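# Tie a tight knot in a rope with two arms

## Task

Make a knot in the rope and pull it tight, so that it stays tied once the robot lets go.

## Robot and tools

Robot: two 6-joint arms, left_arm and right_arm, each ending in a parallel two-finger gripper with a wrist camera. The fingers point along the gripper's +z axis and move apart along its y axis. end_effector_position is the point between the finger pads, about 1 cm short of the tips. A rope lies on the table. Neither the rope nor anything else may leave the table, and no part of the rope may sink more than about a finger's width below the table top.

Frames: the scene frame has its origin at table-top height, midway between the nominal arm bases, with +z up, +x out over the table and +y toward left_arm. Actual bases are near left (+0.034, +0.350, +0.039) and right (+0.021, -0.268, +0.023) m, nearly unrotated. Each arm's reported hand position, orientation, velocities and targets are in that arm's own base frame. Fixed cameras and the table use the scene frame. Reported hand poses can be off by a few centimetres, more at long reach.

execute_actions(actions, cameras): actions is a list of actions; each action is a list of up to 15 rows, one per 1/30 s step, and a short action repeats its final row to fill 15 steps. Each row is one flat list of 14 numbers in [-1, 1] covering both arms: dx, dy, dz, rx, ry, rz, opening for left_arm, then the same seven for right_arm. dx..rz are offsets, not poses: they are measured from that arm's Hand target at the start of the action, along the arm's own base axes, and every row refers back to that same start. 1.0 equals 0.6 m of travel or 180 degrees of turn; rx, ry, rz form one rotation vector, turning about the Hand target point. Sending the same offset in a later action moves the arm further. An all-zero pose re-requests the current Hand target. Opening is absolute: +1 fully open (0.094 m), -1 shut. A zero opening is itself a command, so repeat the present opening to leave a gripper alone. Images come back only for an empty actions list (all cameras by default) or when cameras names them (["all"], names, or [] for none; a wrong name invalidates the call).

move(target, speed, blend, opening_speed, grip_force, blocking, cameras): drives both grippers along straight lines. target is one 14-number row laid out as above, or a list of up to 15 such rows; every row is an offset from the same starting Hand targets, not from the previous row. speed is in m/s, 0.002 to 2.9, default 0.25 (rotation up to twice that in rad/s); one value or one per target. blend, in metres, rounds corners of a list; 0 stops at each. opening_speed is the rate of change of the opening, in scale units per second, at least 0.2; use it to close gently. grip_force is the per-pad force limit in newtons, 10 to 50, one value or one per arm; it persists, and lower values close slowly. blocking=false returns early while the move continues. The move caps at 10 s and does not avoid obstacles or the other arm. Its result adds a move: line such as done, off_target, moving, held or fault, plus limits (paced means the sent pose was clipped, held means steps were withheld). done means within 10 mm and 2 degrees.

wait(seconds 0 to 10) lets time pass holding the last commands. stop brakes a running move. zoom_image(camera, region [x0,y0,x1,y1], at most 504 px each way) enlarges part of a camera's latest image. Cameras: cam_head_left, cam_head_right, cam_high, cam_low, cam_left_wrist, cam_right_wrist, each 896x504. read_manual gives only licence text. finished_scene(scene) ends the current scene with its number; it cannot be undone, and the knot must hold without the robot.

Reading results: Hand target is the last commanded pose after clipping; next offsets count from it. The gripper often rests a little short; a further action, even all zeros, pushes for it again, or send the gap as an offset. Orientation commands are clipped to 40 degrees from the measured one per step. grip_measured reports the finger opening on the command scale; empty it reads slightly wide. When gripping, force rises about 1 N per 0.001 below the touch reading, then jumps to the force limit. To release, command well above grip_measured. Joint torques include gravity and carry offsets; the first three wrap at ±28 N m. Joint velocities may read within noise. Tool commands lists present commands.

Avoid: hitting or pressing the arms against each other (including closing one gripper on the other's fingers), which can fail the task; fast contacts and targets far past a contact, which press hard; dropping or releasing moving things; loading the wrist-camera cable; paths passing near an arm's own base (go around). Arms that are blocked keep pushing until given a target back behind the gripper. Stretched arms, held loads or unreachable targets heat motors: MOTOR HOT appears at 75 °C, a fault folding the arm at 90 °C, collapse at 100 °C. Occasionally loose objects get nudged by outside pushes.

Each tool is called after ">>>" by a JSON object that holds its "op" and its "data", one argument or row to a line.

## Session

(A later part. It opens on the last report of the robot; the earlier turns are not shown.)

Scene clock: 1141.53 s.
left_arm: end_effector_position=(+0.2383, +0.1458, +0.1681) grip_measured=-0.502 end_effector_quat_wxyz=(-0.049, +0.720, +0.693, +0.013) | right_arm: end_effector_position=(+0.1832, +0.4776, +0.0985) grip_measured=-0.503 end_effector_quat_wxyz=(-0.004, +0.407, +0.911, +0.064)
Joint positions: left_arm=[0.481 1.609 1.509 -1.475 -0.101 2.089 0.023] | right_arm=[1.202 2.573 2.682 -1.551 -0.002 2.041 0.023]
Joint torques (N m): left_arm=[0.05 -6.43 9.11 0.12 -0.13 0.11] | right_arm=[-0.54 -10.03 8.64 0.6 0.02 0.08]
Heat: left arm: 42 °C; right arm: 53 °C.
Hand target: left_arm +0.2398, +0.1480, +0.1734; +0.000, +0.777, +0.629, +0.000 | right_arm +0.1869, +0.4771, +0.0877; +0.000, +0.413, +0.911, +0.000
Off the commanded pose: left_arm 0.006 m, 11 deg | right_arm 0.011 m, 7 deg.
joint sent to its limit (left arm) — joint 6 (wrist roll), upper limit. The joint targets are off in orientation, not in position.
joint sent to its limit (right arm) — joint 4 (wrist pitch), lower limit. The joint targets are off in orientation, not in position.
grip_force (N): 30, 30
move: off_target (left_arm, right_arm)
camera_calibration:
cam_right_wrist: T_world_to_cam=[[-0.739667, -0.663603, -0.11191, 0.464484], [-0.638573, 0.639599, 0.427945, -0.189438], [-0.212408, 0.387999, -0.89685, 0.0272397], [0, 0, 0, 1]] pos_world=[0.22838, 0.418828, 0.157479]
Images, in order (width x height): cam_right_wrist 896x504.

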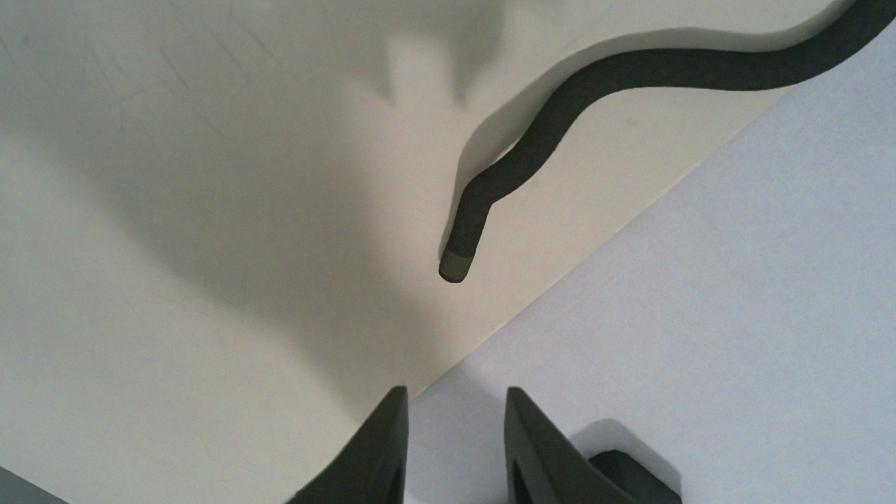

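>>> {"op": "move", "data": {
  "target": [0,0,0,0,0,0,-0.5,-0.001,-0.006,-0.174,0,0,0,-0.5],
  "speed": 0.15
}}

>>> {"op": "move", "data": {
  "target": [0,0,0,0,0,0,-0.5,0,0,0,0,0,0,-1],
  "cameras": ["cam_right_wrist","cam_head_left","cam_head_right"]
}}

>>> {"op": "zoom_image", "data": {
  "camera": "cam_head_left",
  "region": [380, 240, 560, 350]
}}

Scene clock: 1155.30 s.
left_arm: end_effector_position=(+0.2383, +0.1458, +0.1681) grip_measured=-0.502 end_effector_quat_wxyz=(-0.049, +0.720, +0.693, +0.013) | right_arm: end_effector_position=(+0.1838, +0.4780, +0.0009) grip_measured=-0.503 end_effector_quat_wxyz=(-0.002, +0.408, +0.913, +0.016)
Joint positions: left_arm=[0.481 1.609 1.509 -1.475 -0.101 2.089 0.023] | right_arm=[1.201 2.643 2.429 -1.324 -0.002 2.042 0.023]
Joint torques (N m): left_arm=[0.06 -6.46 9.13 0.12 -0.13 0.11] | right_arm=[-0.57 -10.82 6.31 0.6 0.01 0.09]
Heat: left arm: 42 °C; right arm: 53 °C.
Hand target: left_arm +0.2398, +0.1480, +0.1734; +0.000, +0.777, +0.629, +0.000 | right_arm +0.1864, +0.4734, -0.0167; +0.000, +0.413, +0.911, +0.000
Off the commanded pose: left_arm 0.006 m, 11 deg | right_arm 0.018 m, 2 deg.
joint sent to its limit (left arm) — joint 6 (wrist roll), upper limit. The joint targets are off in orientation, not in position.
grip_force (N): 30, 30
move: off_target (left_arm, right_arm)

Scene clock: 1156.23 s.
left_arm: end_effector_position=(+0.2383, +0.1458, +0.1681) grip_measured=-0.502 end_effector_quat_wxyz=(-0.049, +0.720, +0.693, +0.013) | right_arm: end_effector_position=(+0.1839, +0.4782, +0.0010) grip_measured=-0.749 end_effector_quat_wxyz=(-0.002, +0.408, +0.913, +0.017)
Joint positions: left_arm=[0.481 1.609 1.509 -1.475 -0.101 2.089 0.023] | right_arm=[1.201 2.643 2.429 -1.323 -0.002 2.042 0.012]
Joint torques (N m): left_arm=[0.03 -6.43 9.13 0.11 -0.13 0.1] | right_arm=[-0.55 -10.77 6.34 0.6 0.01 0.08]
Heat: left arm: 42 °C; right arm: 53 °C.
Hand target: left_arm +0.2398, +0.1480, +0.1734; +0.000, +0.777, +0.629, +0.000 | right_arm +0.1864, +0.4734, -0.0167; +0.000, +0.413, +0.911, +0.000
Off the commanded pose: left_arm 0.006 m, 11 deg | right_arm 0.018 m, 2 deg.
joint sent to its limit (left arm) — joint 6 (wrist roll), upper limit. The joint targets are off in orientation, not in position.
grip_force (N): 30, 30
move: off_target (left_arm, right_arm)
camera_calibration:
cam_right_wrist: T_world_to_cam=[[-0.743076, -0.668663, -0.0269898, 0.457478], [-0.623219, 0.676756, 0.391917, -0.168147], [-0.243795, 0.308045, -0.919605, -0.0162434], [0, 0, 0, 1]] pos_world=[0.231189, 0.424696, 0.0633092]
Images, in order (width x height): cam_head_left 896x504, cam_head_right 896x504, cam_right_wrist 896x504.

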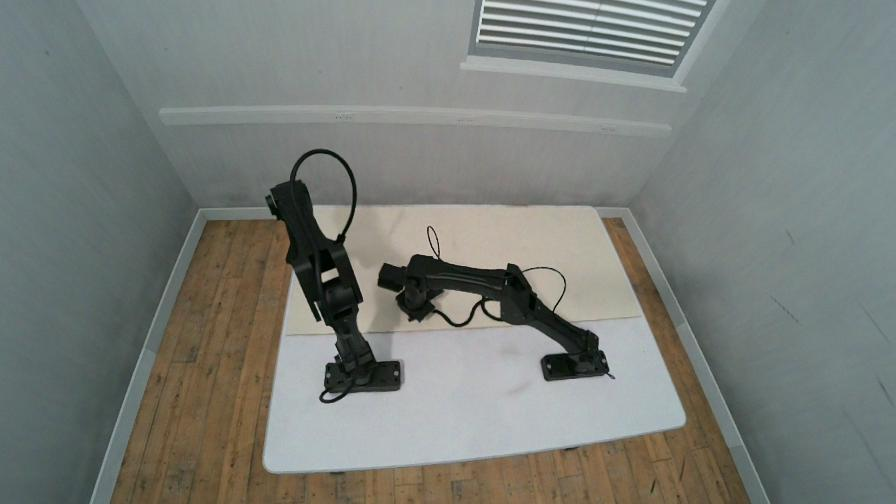

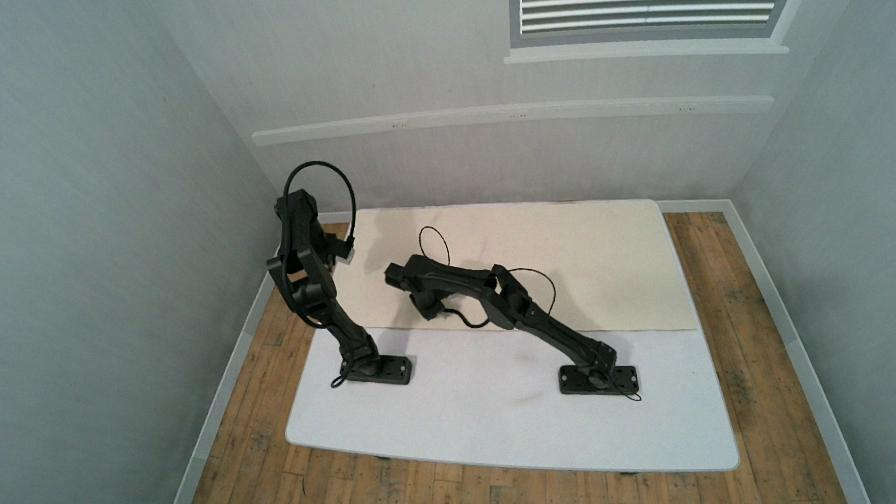

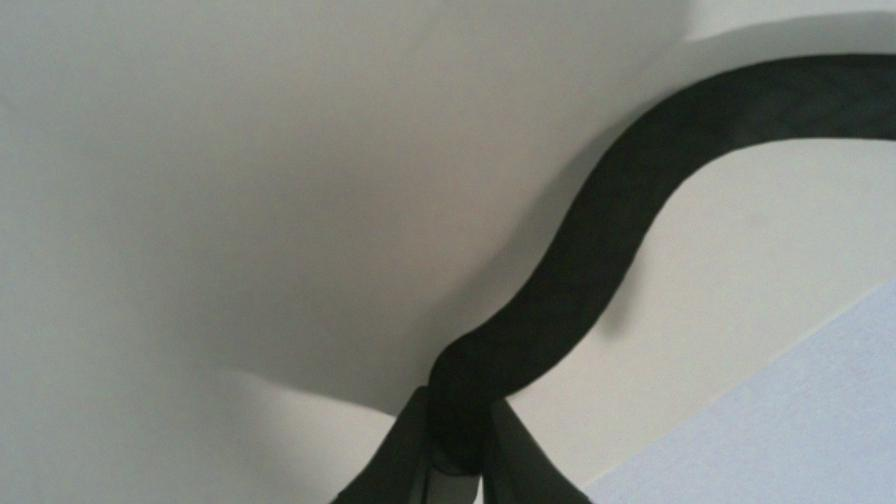

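Scaled by 2.800.

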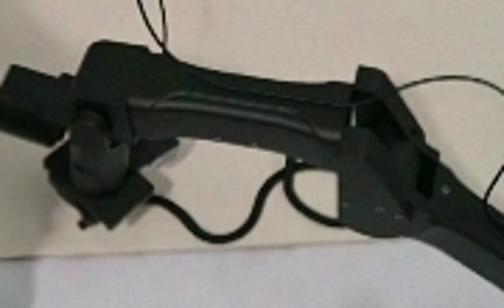

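>>> {"op": "move", "data": {
  "target": [
    [0,0,0,0,0,0,-0.5,0,0,0.1,0,0,0,-1],
    [0,0,0,0,0,0,-0.5,-0.06,-0.013,0.1,0,0,0.19,-1],
    [0,0,0,0,0,0,-0.5,-0.123,-0.08,0.1,0,0,0.44,-1],
    [0,0,0,0,0,0,-0.5,-0.145,-0.18,0.1,0,0,0.66,-1],
    [0,0,0,0,0,0,-0.5,-0.123,-0.28,0.1,0,0,0.83,-1]
  ],
  "blend": [0.02,0.02,0.02,0.02,0],
  "speed": 0.2,
  "cameras": ["all"]
}}

>>> {"op": "zoom_image", "data": {
  "camera": "cam_high",
  "region": [300, 160, 480, 320]
}}

>>> {"op": "zoom_image", "data": {
  "camera": "cam_head_left",
  "region": [380, 240, 560, 350]
}}

Scene clock: 1178.43 s.
left_arm: end_effector_position=(+0.2383, +0.1458, +0.1681) grip_measured=-0.502 end_effector_quat_wxyz=(-0.049, +0.720, +0.693, +0.013) | right_arm: end_effector_position=(+0.1107, +0.3077, +0.0393) grip_measured=-0.750 end_effector_quat_wxyz=(+0.012, +0.769, -0.639, +0.004)
Joint positions: left_arm=[0.481 1.609 1.509 -1.475 -0.101 2.089 0.023] | right_arm=[1.222 1.858 1.287 -1.024 0 -0.534 0.012]
Joint torques (N m): left_arm=[0.06 -6.45 9.14 0.12 -0.13 0.11] | right_arm=[-0.57 -10.13 4.48 0.58 0.01 0]
Heat: left arm: 42 °C; right arm: 52 °C.
Hand target: left_arm +0.2398, +0.1480, +0.1734; +0.000, +0.777, +0.629, +0.000 | right_arm +0.1126, +0.3055, +0.0433; +0.000, +0.769, -0.639, +0.000
Off the commanded pose: left_arm 0.006 m, 11 deg | right_arm 0.005 m, 1 deg.
joint sent to its limit (left arm) — joint 6 (wrist roll), upper limit. The joint targets are off in orientation, not in position.
grip_force (N): 30, 30
move: off_target (left_arm)
camera_calibration:
cam_left_wrist: T_world_to_cam=[[-0.996358, 0.0489912, 0.0697897, 0.220581], [0.0772083, 0.865708, 0.494558, -0.190554], [-0.0361885, 0.498145, -0.866338, 0.174399], [0, 0, 0, 1]] pos_world=[0.240801, 0.0672816, 0.229934]
cam_right_wrist: T_world_to_cam=[[0.982251, 0.187277, -0.01049, -0.164969], [0.176097, -0.901464, 0.395414, 0.283542], [0.0645954, -0.390243, -0.918443, 0.234283], [0, 0, 0, 1]] pos_world=[0.0969766, 0.377925, 0.101328]

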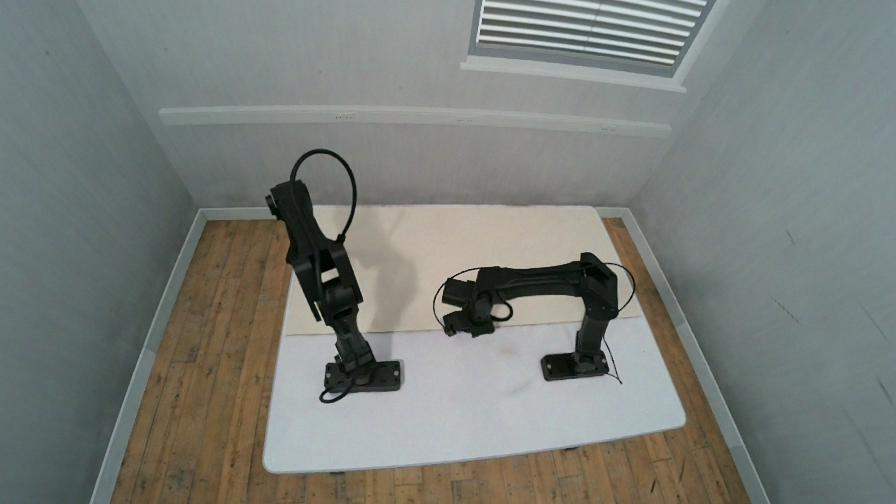

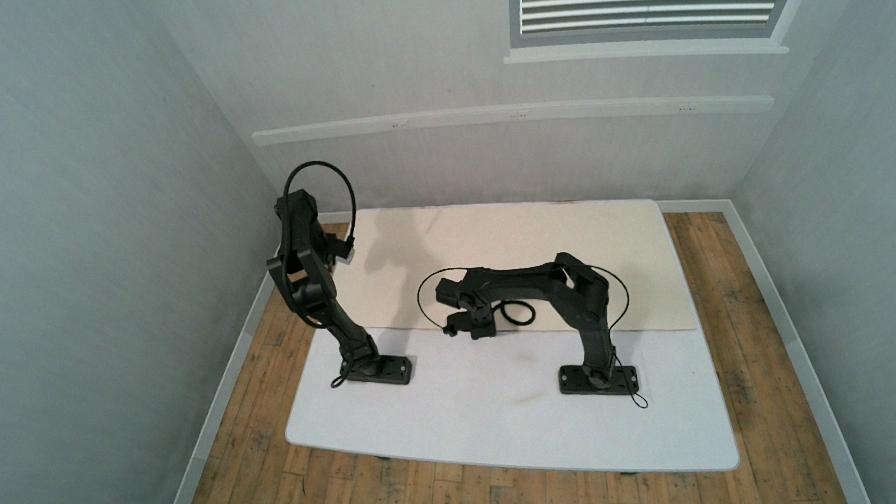

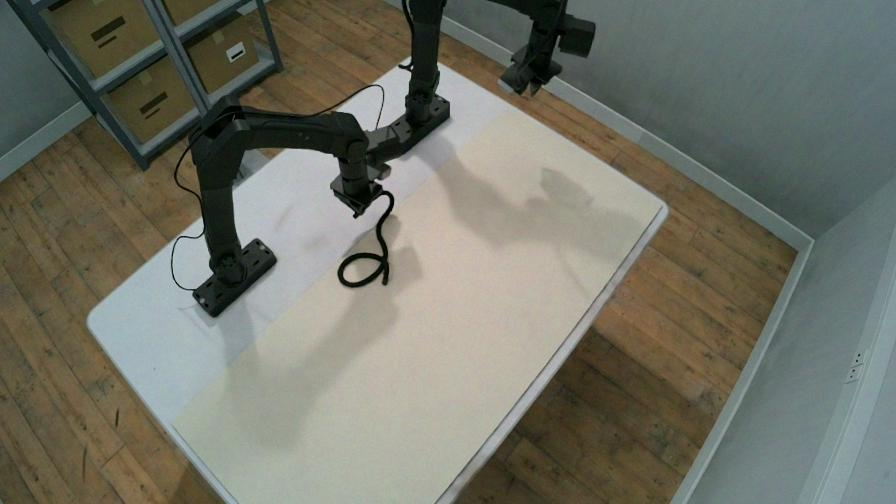

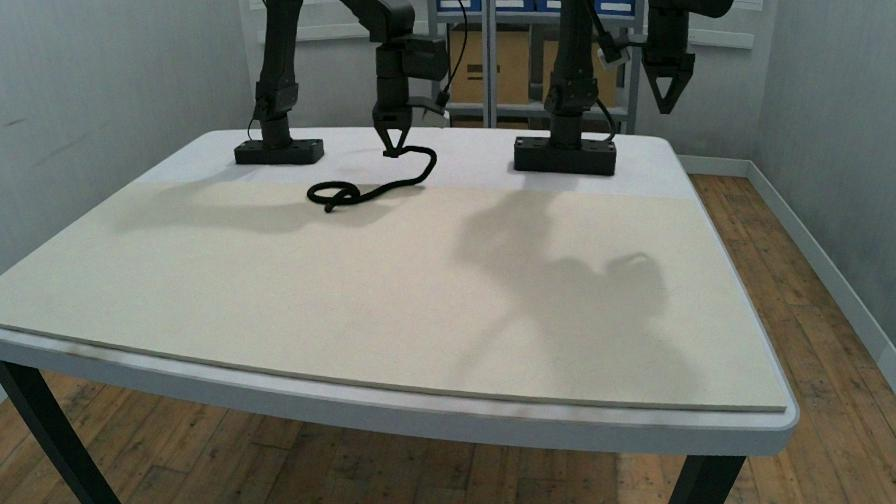

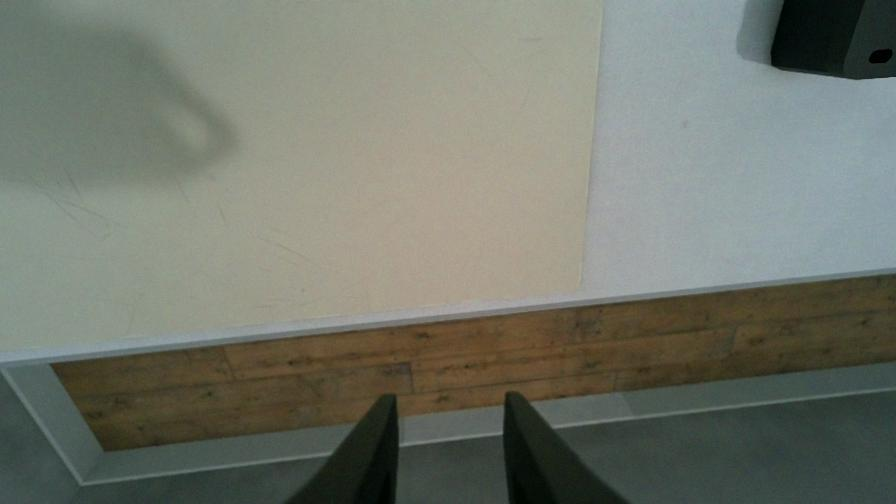

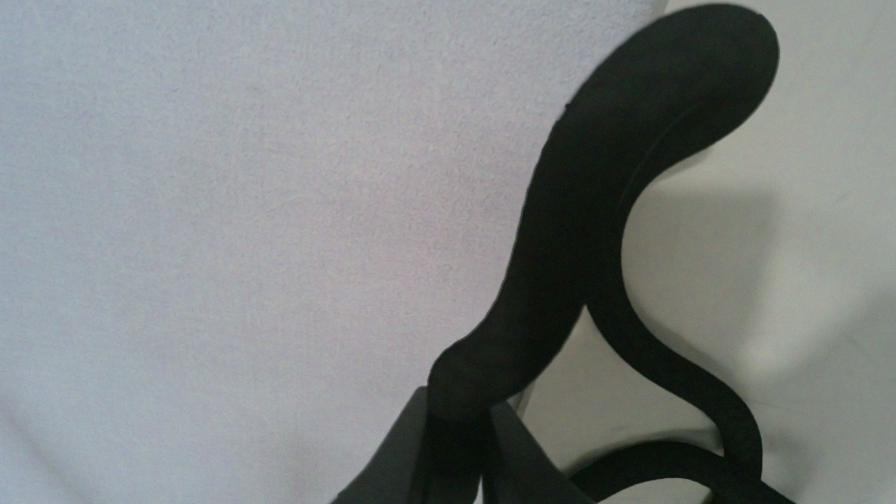

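Scaled by 2.800.

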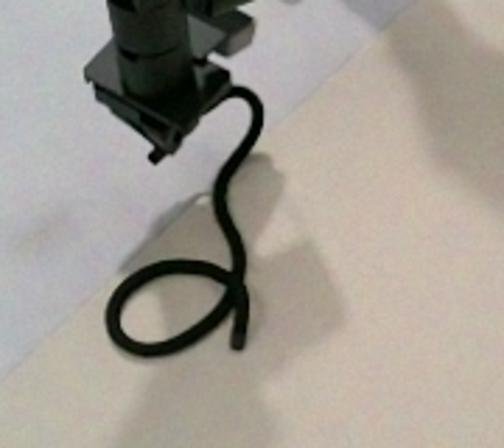

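Scaled by 2.800.

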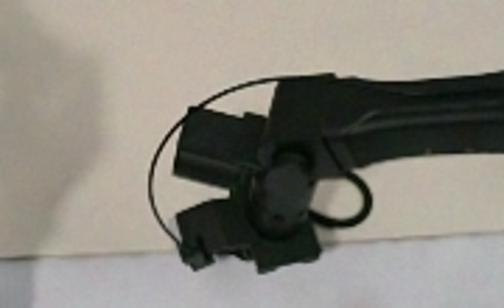

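>>> {"op": "move", "data": {
  "target": [
    [0,0,0,0,0,0,-0.5,0.054,-0.059,0.005,0,0,0.08,-1],
    [0,0,0,0,0,0,-0.5,0.112,-0.134,0.005,0,0,0.136,-1]
  ],
  "blend": [0.02,0],
  "speed": 0.15,
  "cameras": ["cam_high","cam_low","cam_right_wrist","cam_head_right"]
}}

>>> {"op": "zoom_image", "data": {
  "camera": "cam_high",
  "region": [300, 160, 480, 320]
}}

>>> {"op": "zoom_image", "data": {
  "camera": "cam_low",
  "region": [260, 110, 460, 230]
}}

Scene clock: 1214.33 s.
left_arm: end_effector_position=(+0.2383, +0.1458, +0.1681) grip_measured=-0.502 end_effector_quat_wxyz=(-0.049, +0.720, +0.693, +0.013) | right_arm: end_effector_position=(+0.1815, +0.2276, +0.0444) grip_measured=-0.750 end_effector_quat_wxyz=(+0.009, +0.887, -0.462, +0.002)
Joint positions: left_arm=[0.481 1.609 1.509 -1.475 -0.101 2.089 0.023] | right_arm=[0.899 1.715 1.131 -1.003 0.008 -1.281 0.012]
Joint torques (N m): left_arm=[0.05 -6.43 9.11 0.12 -0.13 0.11] | right_arm=[-0.39 -8.69 4.48 0.58 -0.06 0.02]
Heat: left arm: 42 °C; right arm: 49 °C.
Hand target: left_arm +0.2398, +0.1480, +0.1734; +0.000, +0.777, +0.629, +0.000 | right_arm +0.1799, +0.2251, +0.0464; +0.000, +0.887, -0.461, +0.000
Off the commanded pose: left_arm 0.006 m, 11 deg | right_arm 0.004 m, 1 deg.
joint sent to its limit (left arm) — joint 6 (wrist roll), upper limit. The joint targets are off in orientation, not in position.
grip_force (N): 30, 30
move: off_target (left_arm)
camera_calibration:
cam_right_wrist: T_world_to_cam=[[0.818089, 0.574984, -0.0111448, -0.277914], [0.533679, -0.751814, 0.38725, 0.0982489], [0.214284, -0.322753, -0.921907, 0.160916], [0, 0, 0, 1]] pos_world=[0.140443, 0.285597, 0.107205]
Images, in order (width x height): cam_head_right 896x504, cam_high 896x504, cam_low 896x504, cam_right_wrist 896x504.

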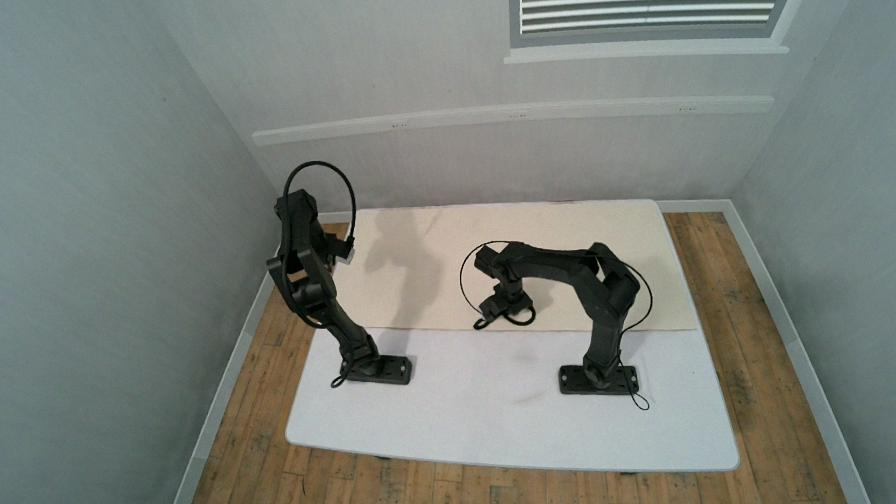

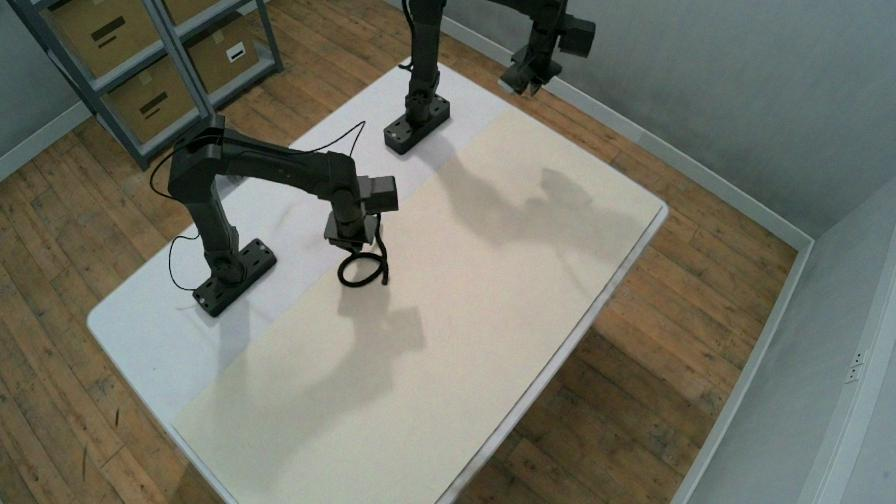

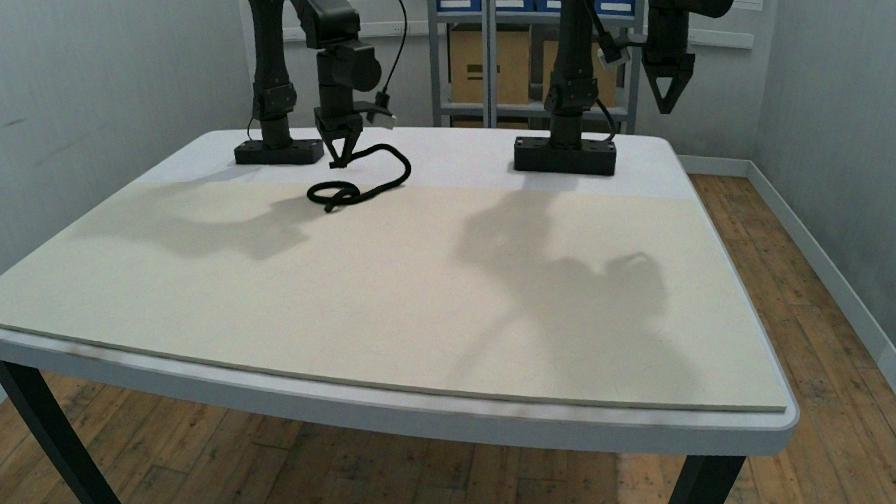

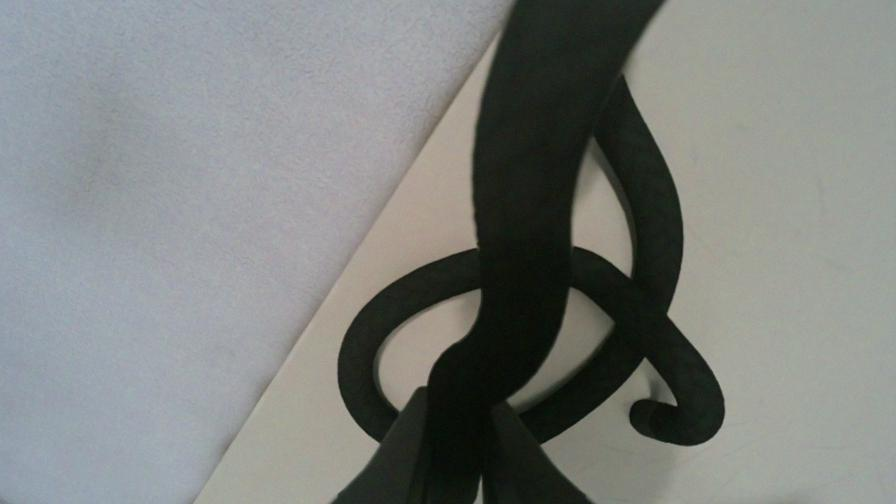

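Scaled by 2.800.

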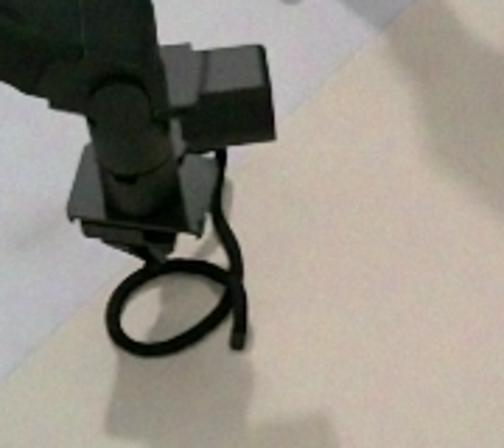

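Scaled by 2.520.

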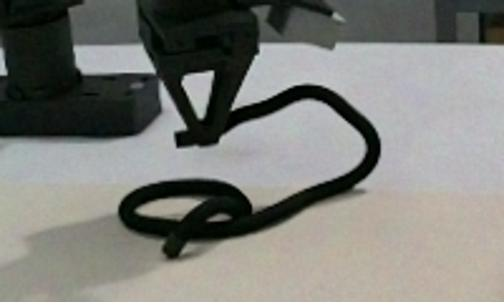

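>>> {"op": "move", "data": {
  "target": [
    [0,0,0,0,0,0,-0.5,0.072,-0.045,0,0,0,0.05,-1],
    [0,0,0,0,0,0,-0.5,0.072,-0.045,-0.057,0,0,0.05,-1]
  ],
  "blend": [0.01,0],
  "speed": 0.12,
  "cameras": ["cam_low","cam_right_wrist"]
}}

>>> {"op": "move", "data": {
  "target": [0,0,0,0,0,0,-0.5,0,0,0,0,0,0,-0.6],
  "opening_speed": 0.3,
  "cameras": ["cam_low","cam_right_wrist"]
}}

>>> {"op": "zoom_image", "data": {
  "camera": "cam_low",
  "region": [260, 110, 460, 230]
}}

Scene clock: 1237.67 s.
left_arm: end_effector_position=(+0.2383, +0.1458, +0.1681) grip_measured=-0.502 end_effector_quat_wxyz=(-0.049, +0.720, +0.693, +0.013) | right_arm: end_effector_position=(+0.2269, +0.2025, +0.0211) grip_measured=-0.750 end_effector_quat_wxyz=(-0.010, +0.921, -0.390, +0.009)
Joint positions: left_arm=[0.481 1.609 1.509 -1.475 -0.101 2.089 0.023] | right_arm=[0.73 1.758 1.083 -0.87 0.008 -1.609 0.012]
Joint torques (N m): left_arm=[0.05 -6.42 9.13 0.12 -0.13 0.11] | right_arm=[-0.49 -5.74 4.71 0.67 -0.06 0.01]
Heat: left arm: 42 °C; right arm: 50 °C.
Hand target: left_arm +0.2398, +0.1480, +0.1734; +0.000, +0.777, +0.629, +0.000 | right_arm +0.2230, +0.1981, +0.0121; +0.000, +0.921, -0.391, +0.000
Off the commanded pose: left_arm 0.006 m, 11 deg | right_arm 0.011 m, 2 deg.
joint sent to its limit (left arm) — joint 6 (wrist roll), upper limit. The joint targets are off in orientation, not in position.
grip_force (N): 30, 30
move: off_target (left_arm, right_arm)
camera_calibration:
cam_right_wrist: T_world_to_cam=[[0.71643, 0.697129, 0.0271903, -0.303179], [0.636334, -0.668936, 0.384192, 0.0241767], [0.28602, -0.257944, -0.922853, 0.0921793], [0, 0, 0, 1]] pos_world=[0.175457, 0.251305, 0.0840229]
Images, in order (width x height): cam_low 896x504, cam_right_wrist 896x504.

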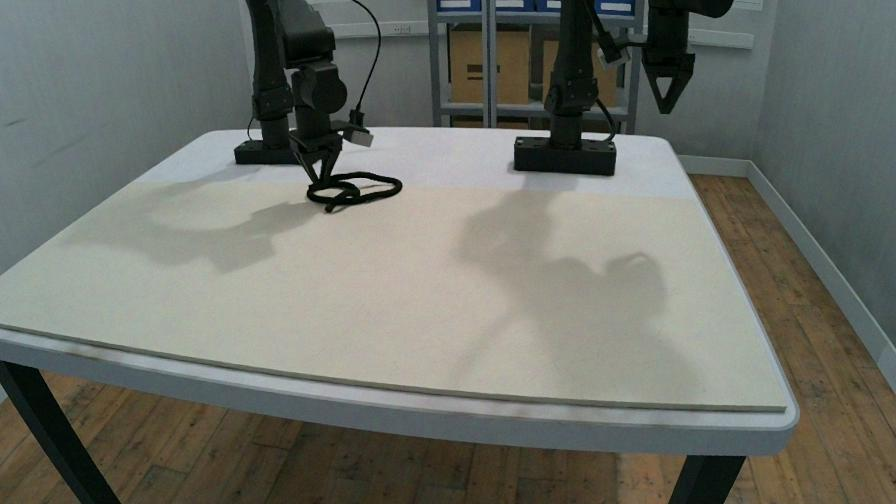

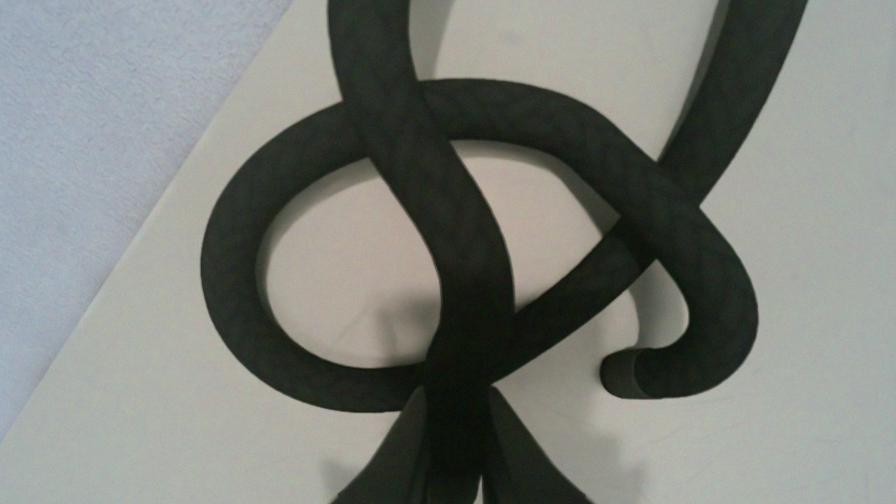

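Scene clock: 1239.20 s.
left_arm: end_effector_position=(+0.2383, +0.1458, +0.1681) grip_measured=-0.502 end_effector_quat_wxyz=(-0.049, +0.720, +0.693, +0.013) | right_arm: end_effector_position=(+0.2270, +0.2026, +0.0211) grip_measured=-0.603 end_effector_quat_wxyz=(-0.010, +0.921, -0.390, +0.009)
Joint positions: left_arm=[0.481 1.609 1.509 -1.475 -0.101 2.089 0.023] | right_arm=[0.73 1.758 1.083 -0.869 0.008 -1.61 0.019]
Joint torques (N m): left_arm=[0.06 -6.43 9.13 0.12 -0.12 0.11] | right_arm=[-0.5 -5.75 4.72 0.63 -0.07 -0.02]
Heat: left arm: 42 °C; right arm: 50 °C.
Hand target: left_arm +0.2398, +0.1480, +0.1734; +0.000, +0.777, +0.629, +0.000 | right_arm +0.2230, +0.1981, +0.0121; +0.000, +0.921, -0.390, +0.000
Off the commanded pose: left_arm 0.006 m, 11 deg | right_arm 0.011 m, 2 deg.
joint sent to its limit (left arm) — joint 6 (wrist roll), upper limit. The joint targets are off in orientation, not in position.
grip_force (N): 30, 30
move: off_target (left_arm, right_arm)
camera_calibration:
cam_right_wrist: T_world_to_cam=[[0.716165, 0.697371, 0.0279589, -0.303402], [0.636365, -0.668917, 0.384174, 0.0241713], [0.286614, -0.25734, -0.922837, 0.0919194], [0, 0, 0, 1]] pos_world=[0.175558, 0.251407, 0.0840234]
Images, in order (width x height): cam_low 896x504, cam_right_wrist 896x504.

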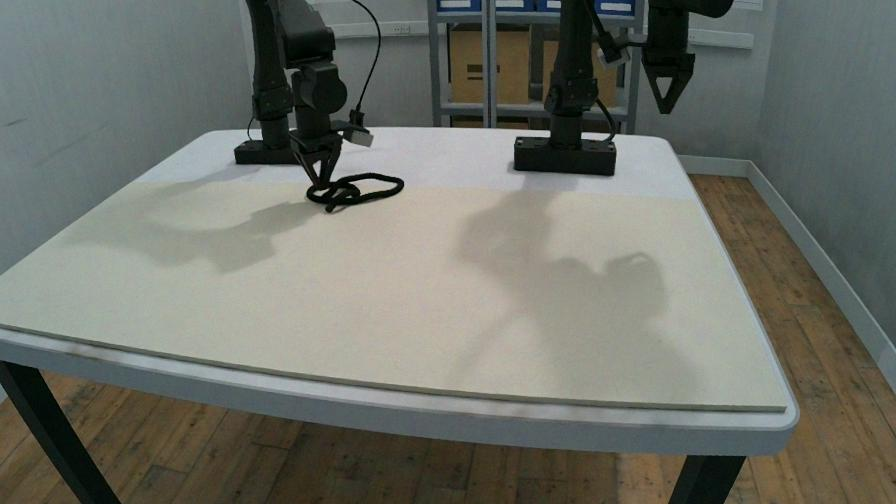

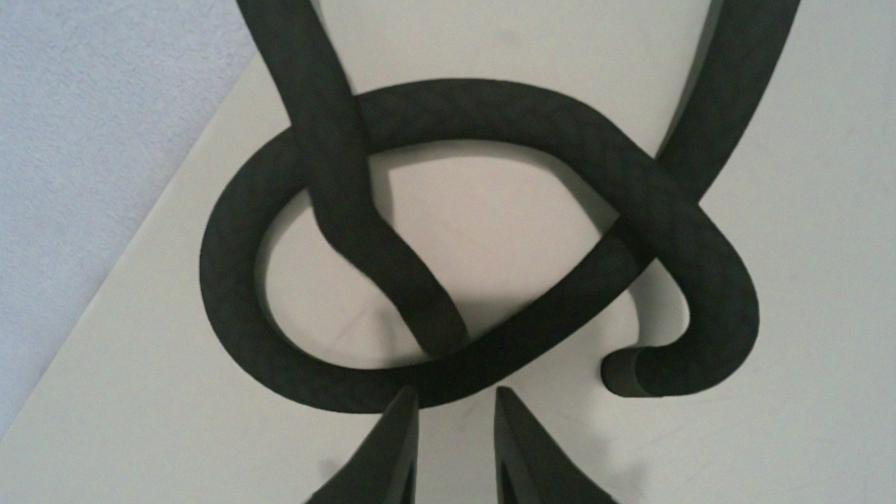

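Scaled by 2.520.

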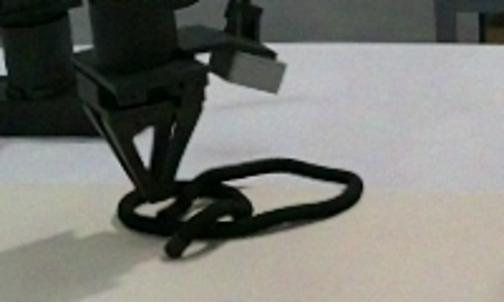

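>>> {"op": "move", "data": {
  "target": [
    [0,0,0,0,0,0,-0.5,0,0,0.12,0,0,0,-0.45],
    [0,0,0,0,0,0,-0.5,-0.038,-0.05,0.12,0,0,-0.706,-0.45]
  ],
  "speed": [0.15,0.35],
  "blend": [0.01,0],
  "cameras": ["cam_low","cam_right_wrist"]
}}

Scene clock: 1272.57 s.
left_arm: end_effector_position=(+0.2383, +0.1458, +0.1681) grip_measured=-0.502 end_effector_quat_wxyz=(-0.049, +0.720, +0.693, +0.013) | right_arm: end_effector_position=(+0.2059, +0.1753, +0.0833) grip_measured=-0.453 end_effector_quat_wxyz=(+0.003, -0.067, +0.998, +0.002)
Joint positions: left_arm=[0.481 1.609 1.509 -1.475 -0.101 2.089 0.023] | right_arm=[0.701 1.576 1.141 -1.129 0 0.567 0.026]
Joint torques (N m): left_arm=[0.06 -6.42 9.14 0.12 -0.13 0.11] | right_arm=[-0.54 -7.61 4.7 0.37 0 0.11]
Motor temperatures (°C): left_arm=[29 36 43 31 31 31 29] | right_arm=[30 48 40 31 30 31 30]
Heat: left arm: 43 °C; right arm: 48 °C.
Hand target: left_arm +0.2398, +0.1480, +0.1734; +0.000, +0.777, +0.629, +0.000 | right_arm +0.2003, +0.1681, +0.0842; +0.000, -0.060, +0.998, +0.000
Off the commanded pose: left_arm 0.006 m, 11 deg | right_arm 0.009 m, 1 deg.
joint sent to its limit (left arm) — joint 6 (wrist roll), upper limit. The joint targets are off in orientation, not in position.
grip_force (N): 30, 30
move: off_target (left_arm)
camera_calibration:
cam_right_wrist: T_world_to_cam=[[0.136391, -0.990653, -0.00223549, 0.146716], [-0.920106, -0.127514, 0.370332, 0.222171], [-0.367155, -0.0484529, -0.928897, 0.246867], [0, 0, 0, 1]] pos_world=[0.275048, 0.185636, 0.147366]
Images, in order (width x height): cam_low 896x504, cam_right_wrist 896x504.

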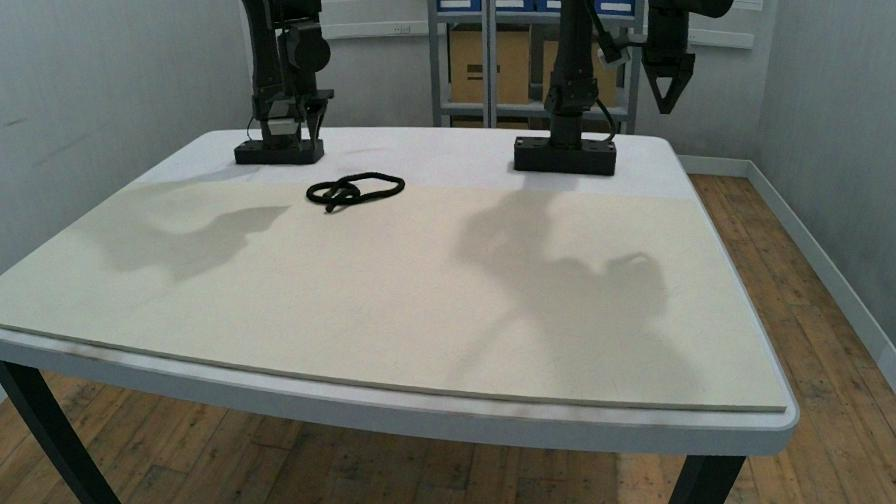

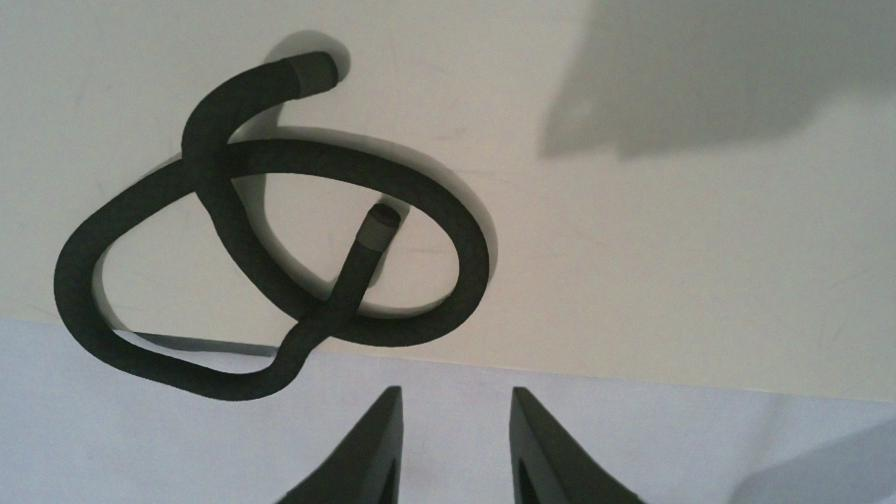

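>>> {"op": "move", "data": {
  "target": [
    [0,0,0,0,0,0,-0.5,0.013,-0.012,-0.06,0,0,0.083,-0.45],
    [0,0,0,0,0,0,-0.5,0.013,-0.012,-0.17,0,0,0.083,-0.45]
  ],
  "speed": 0.15,
  "blend": [0.01,0]
}}

>>> {"op": "move", "data": {
  "target": [0,0,0,0,0,0,-0.5,0,0,0,0,0,0,-1],
  "opening_speed": 0.8,
  "cameras": ["cam_low","cam_right_wrist"]
}}

Scene clock: 1293.30 s.
left_arm: end_effector_position=(+0.2383, +0.1458, +0.1681) grip_measured=-0.502 end_effector_quat_wxyz=(-0.049, +0.720, +0.693, +0.013) | right_arm: end_effector_position=(+0.2081, +0.1654, -0.0075) grip_measured=-0.453 end_effector_quat_wxyz=(+0.002, -0.192, +0.981, +0.005)
Joint positions: left_arm=[0.481 1.609 1.509 -1.475 -0.101 2.089 0.023] | right_arm=[0.663 1.694 0.877 -0.746 -0.007 0.277 0.026]
Joint torques (N m): left_arm=[0.05 -6.45 9.11 0.12 -0.13 0.11] | right_arm=[-0.49 -4.53 3.92 0.9 0.06 0]
Heat: left arm: 43 °C; right arm: 47 °C.
Hand target: left_arm +0.2398, +0.1480, +0.1734; +0.000, +0.777, +0.629, +0.000 | right_arm +0.2080, +0.1609, -0.0179; +0.000, -0.190, +0.982, +0.000
Off the commanded pose: left_arm 0.006 m, 11 deg | right_arm 0.011 m, 1 deg.
joint sent to its limit (left arm) — joint 6 (wrist roll), upper limit. The joint targets are off in orientation, not in position.
grip_force (N): 30, 30
move: off_target (left_arm, right_arm)

Scene clock: 1294.37 s.
left_arm: end_effector_position=(+0.2383, +0.1458, +0.1681) grip_measured=-0.502 end_effector_quat_wxyz=(-0.049, +0.720, +0.693, +0.013) | right_arm: end_effector_position=(+0.2092, +0.1662, -0.0074) grip_measured=-0.737 end_effector_quat_wxyz=(+0.004, -0.192, +0.981, +0.006)
Joint positions: left_arm=[0.481 1.609 1.509 -1.475 -0.101 2.089 0.023] | right_arm=[0.663 1.694 0.877 -0.74 -0.007 0.277 0.012]
Joint torques (N m): left_arm=[0.06 -6.45 9.13 0.12 -0.13 0.11] | right_arm=[-0.62 -4.55 3.93 0.85 0.06 -0.01]
Heat: left arm: 43 °C; right arm: 47 °C.
Hand target: left_arm +0.2398, +0.1480, +0.1734; +0.000, +0.777, +0.629, +0.000 | right_arm +0.2080, +0.1609, -0.0179; +0.000, -0.190, +0.982, +0.000
Off the commanded pose: left_arm 0.006 m, 11 deg | right_arm 0.012 m, 1 deg.
joint sent to its limit (left arm) — joint 6 (wrist roll), upper limit. The joint targets are off in orientation, not in position.
grip_force (N): 30, 30
move: off_target (left_arm, right_arm)
camera_calibration:
cam_right_wrist: T_world_to_cam=[[0.378952, -0.925376, -0.00866433, 0.0754986], [-0.860117, -0.355652, 0.365664, 0.282947], [-0.341458, -0.131117, -0.930707, 0.171653], [0, 0, 0, 1]] pos_world=[0.273369, 0.193002, 0.0569492]
Images, in order (width x height): cam_low 896x504, cam_right_wrist 896x504.

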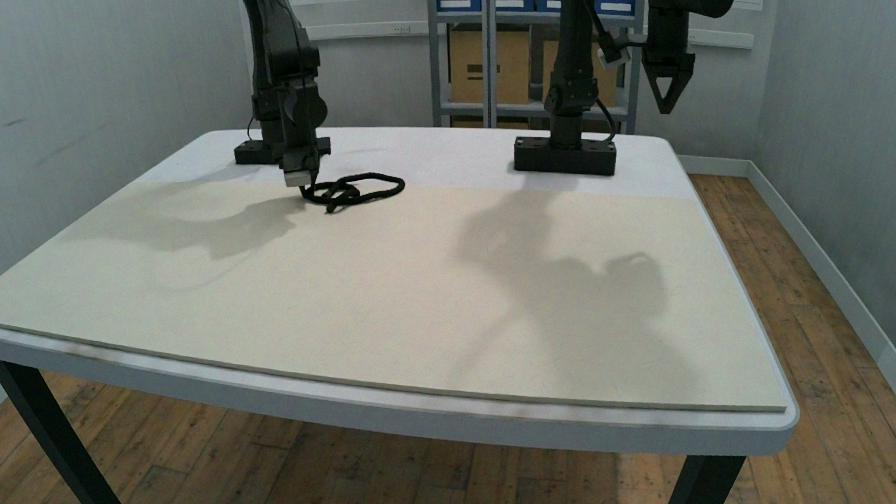

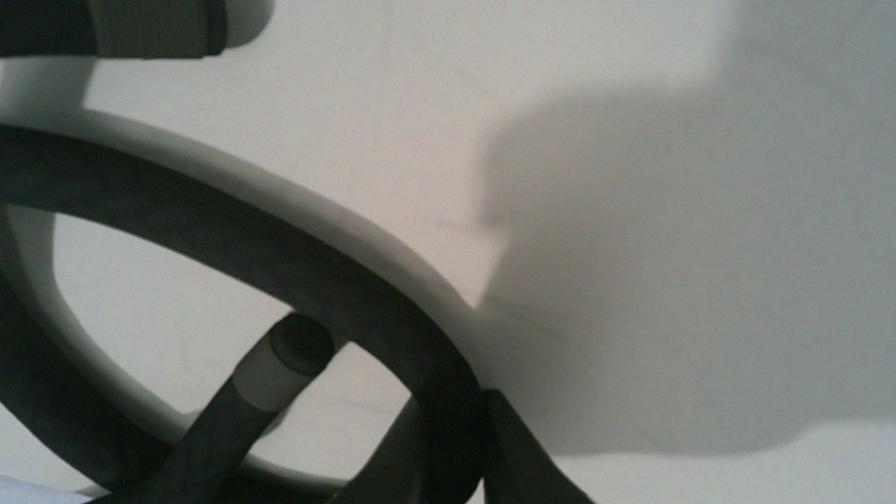

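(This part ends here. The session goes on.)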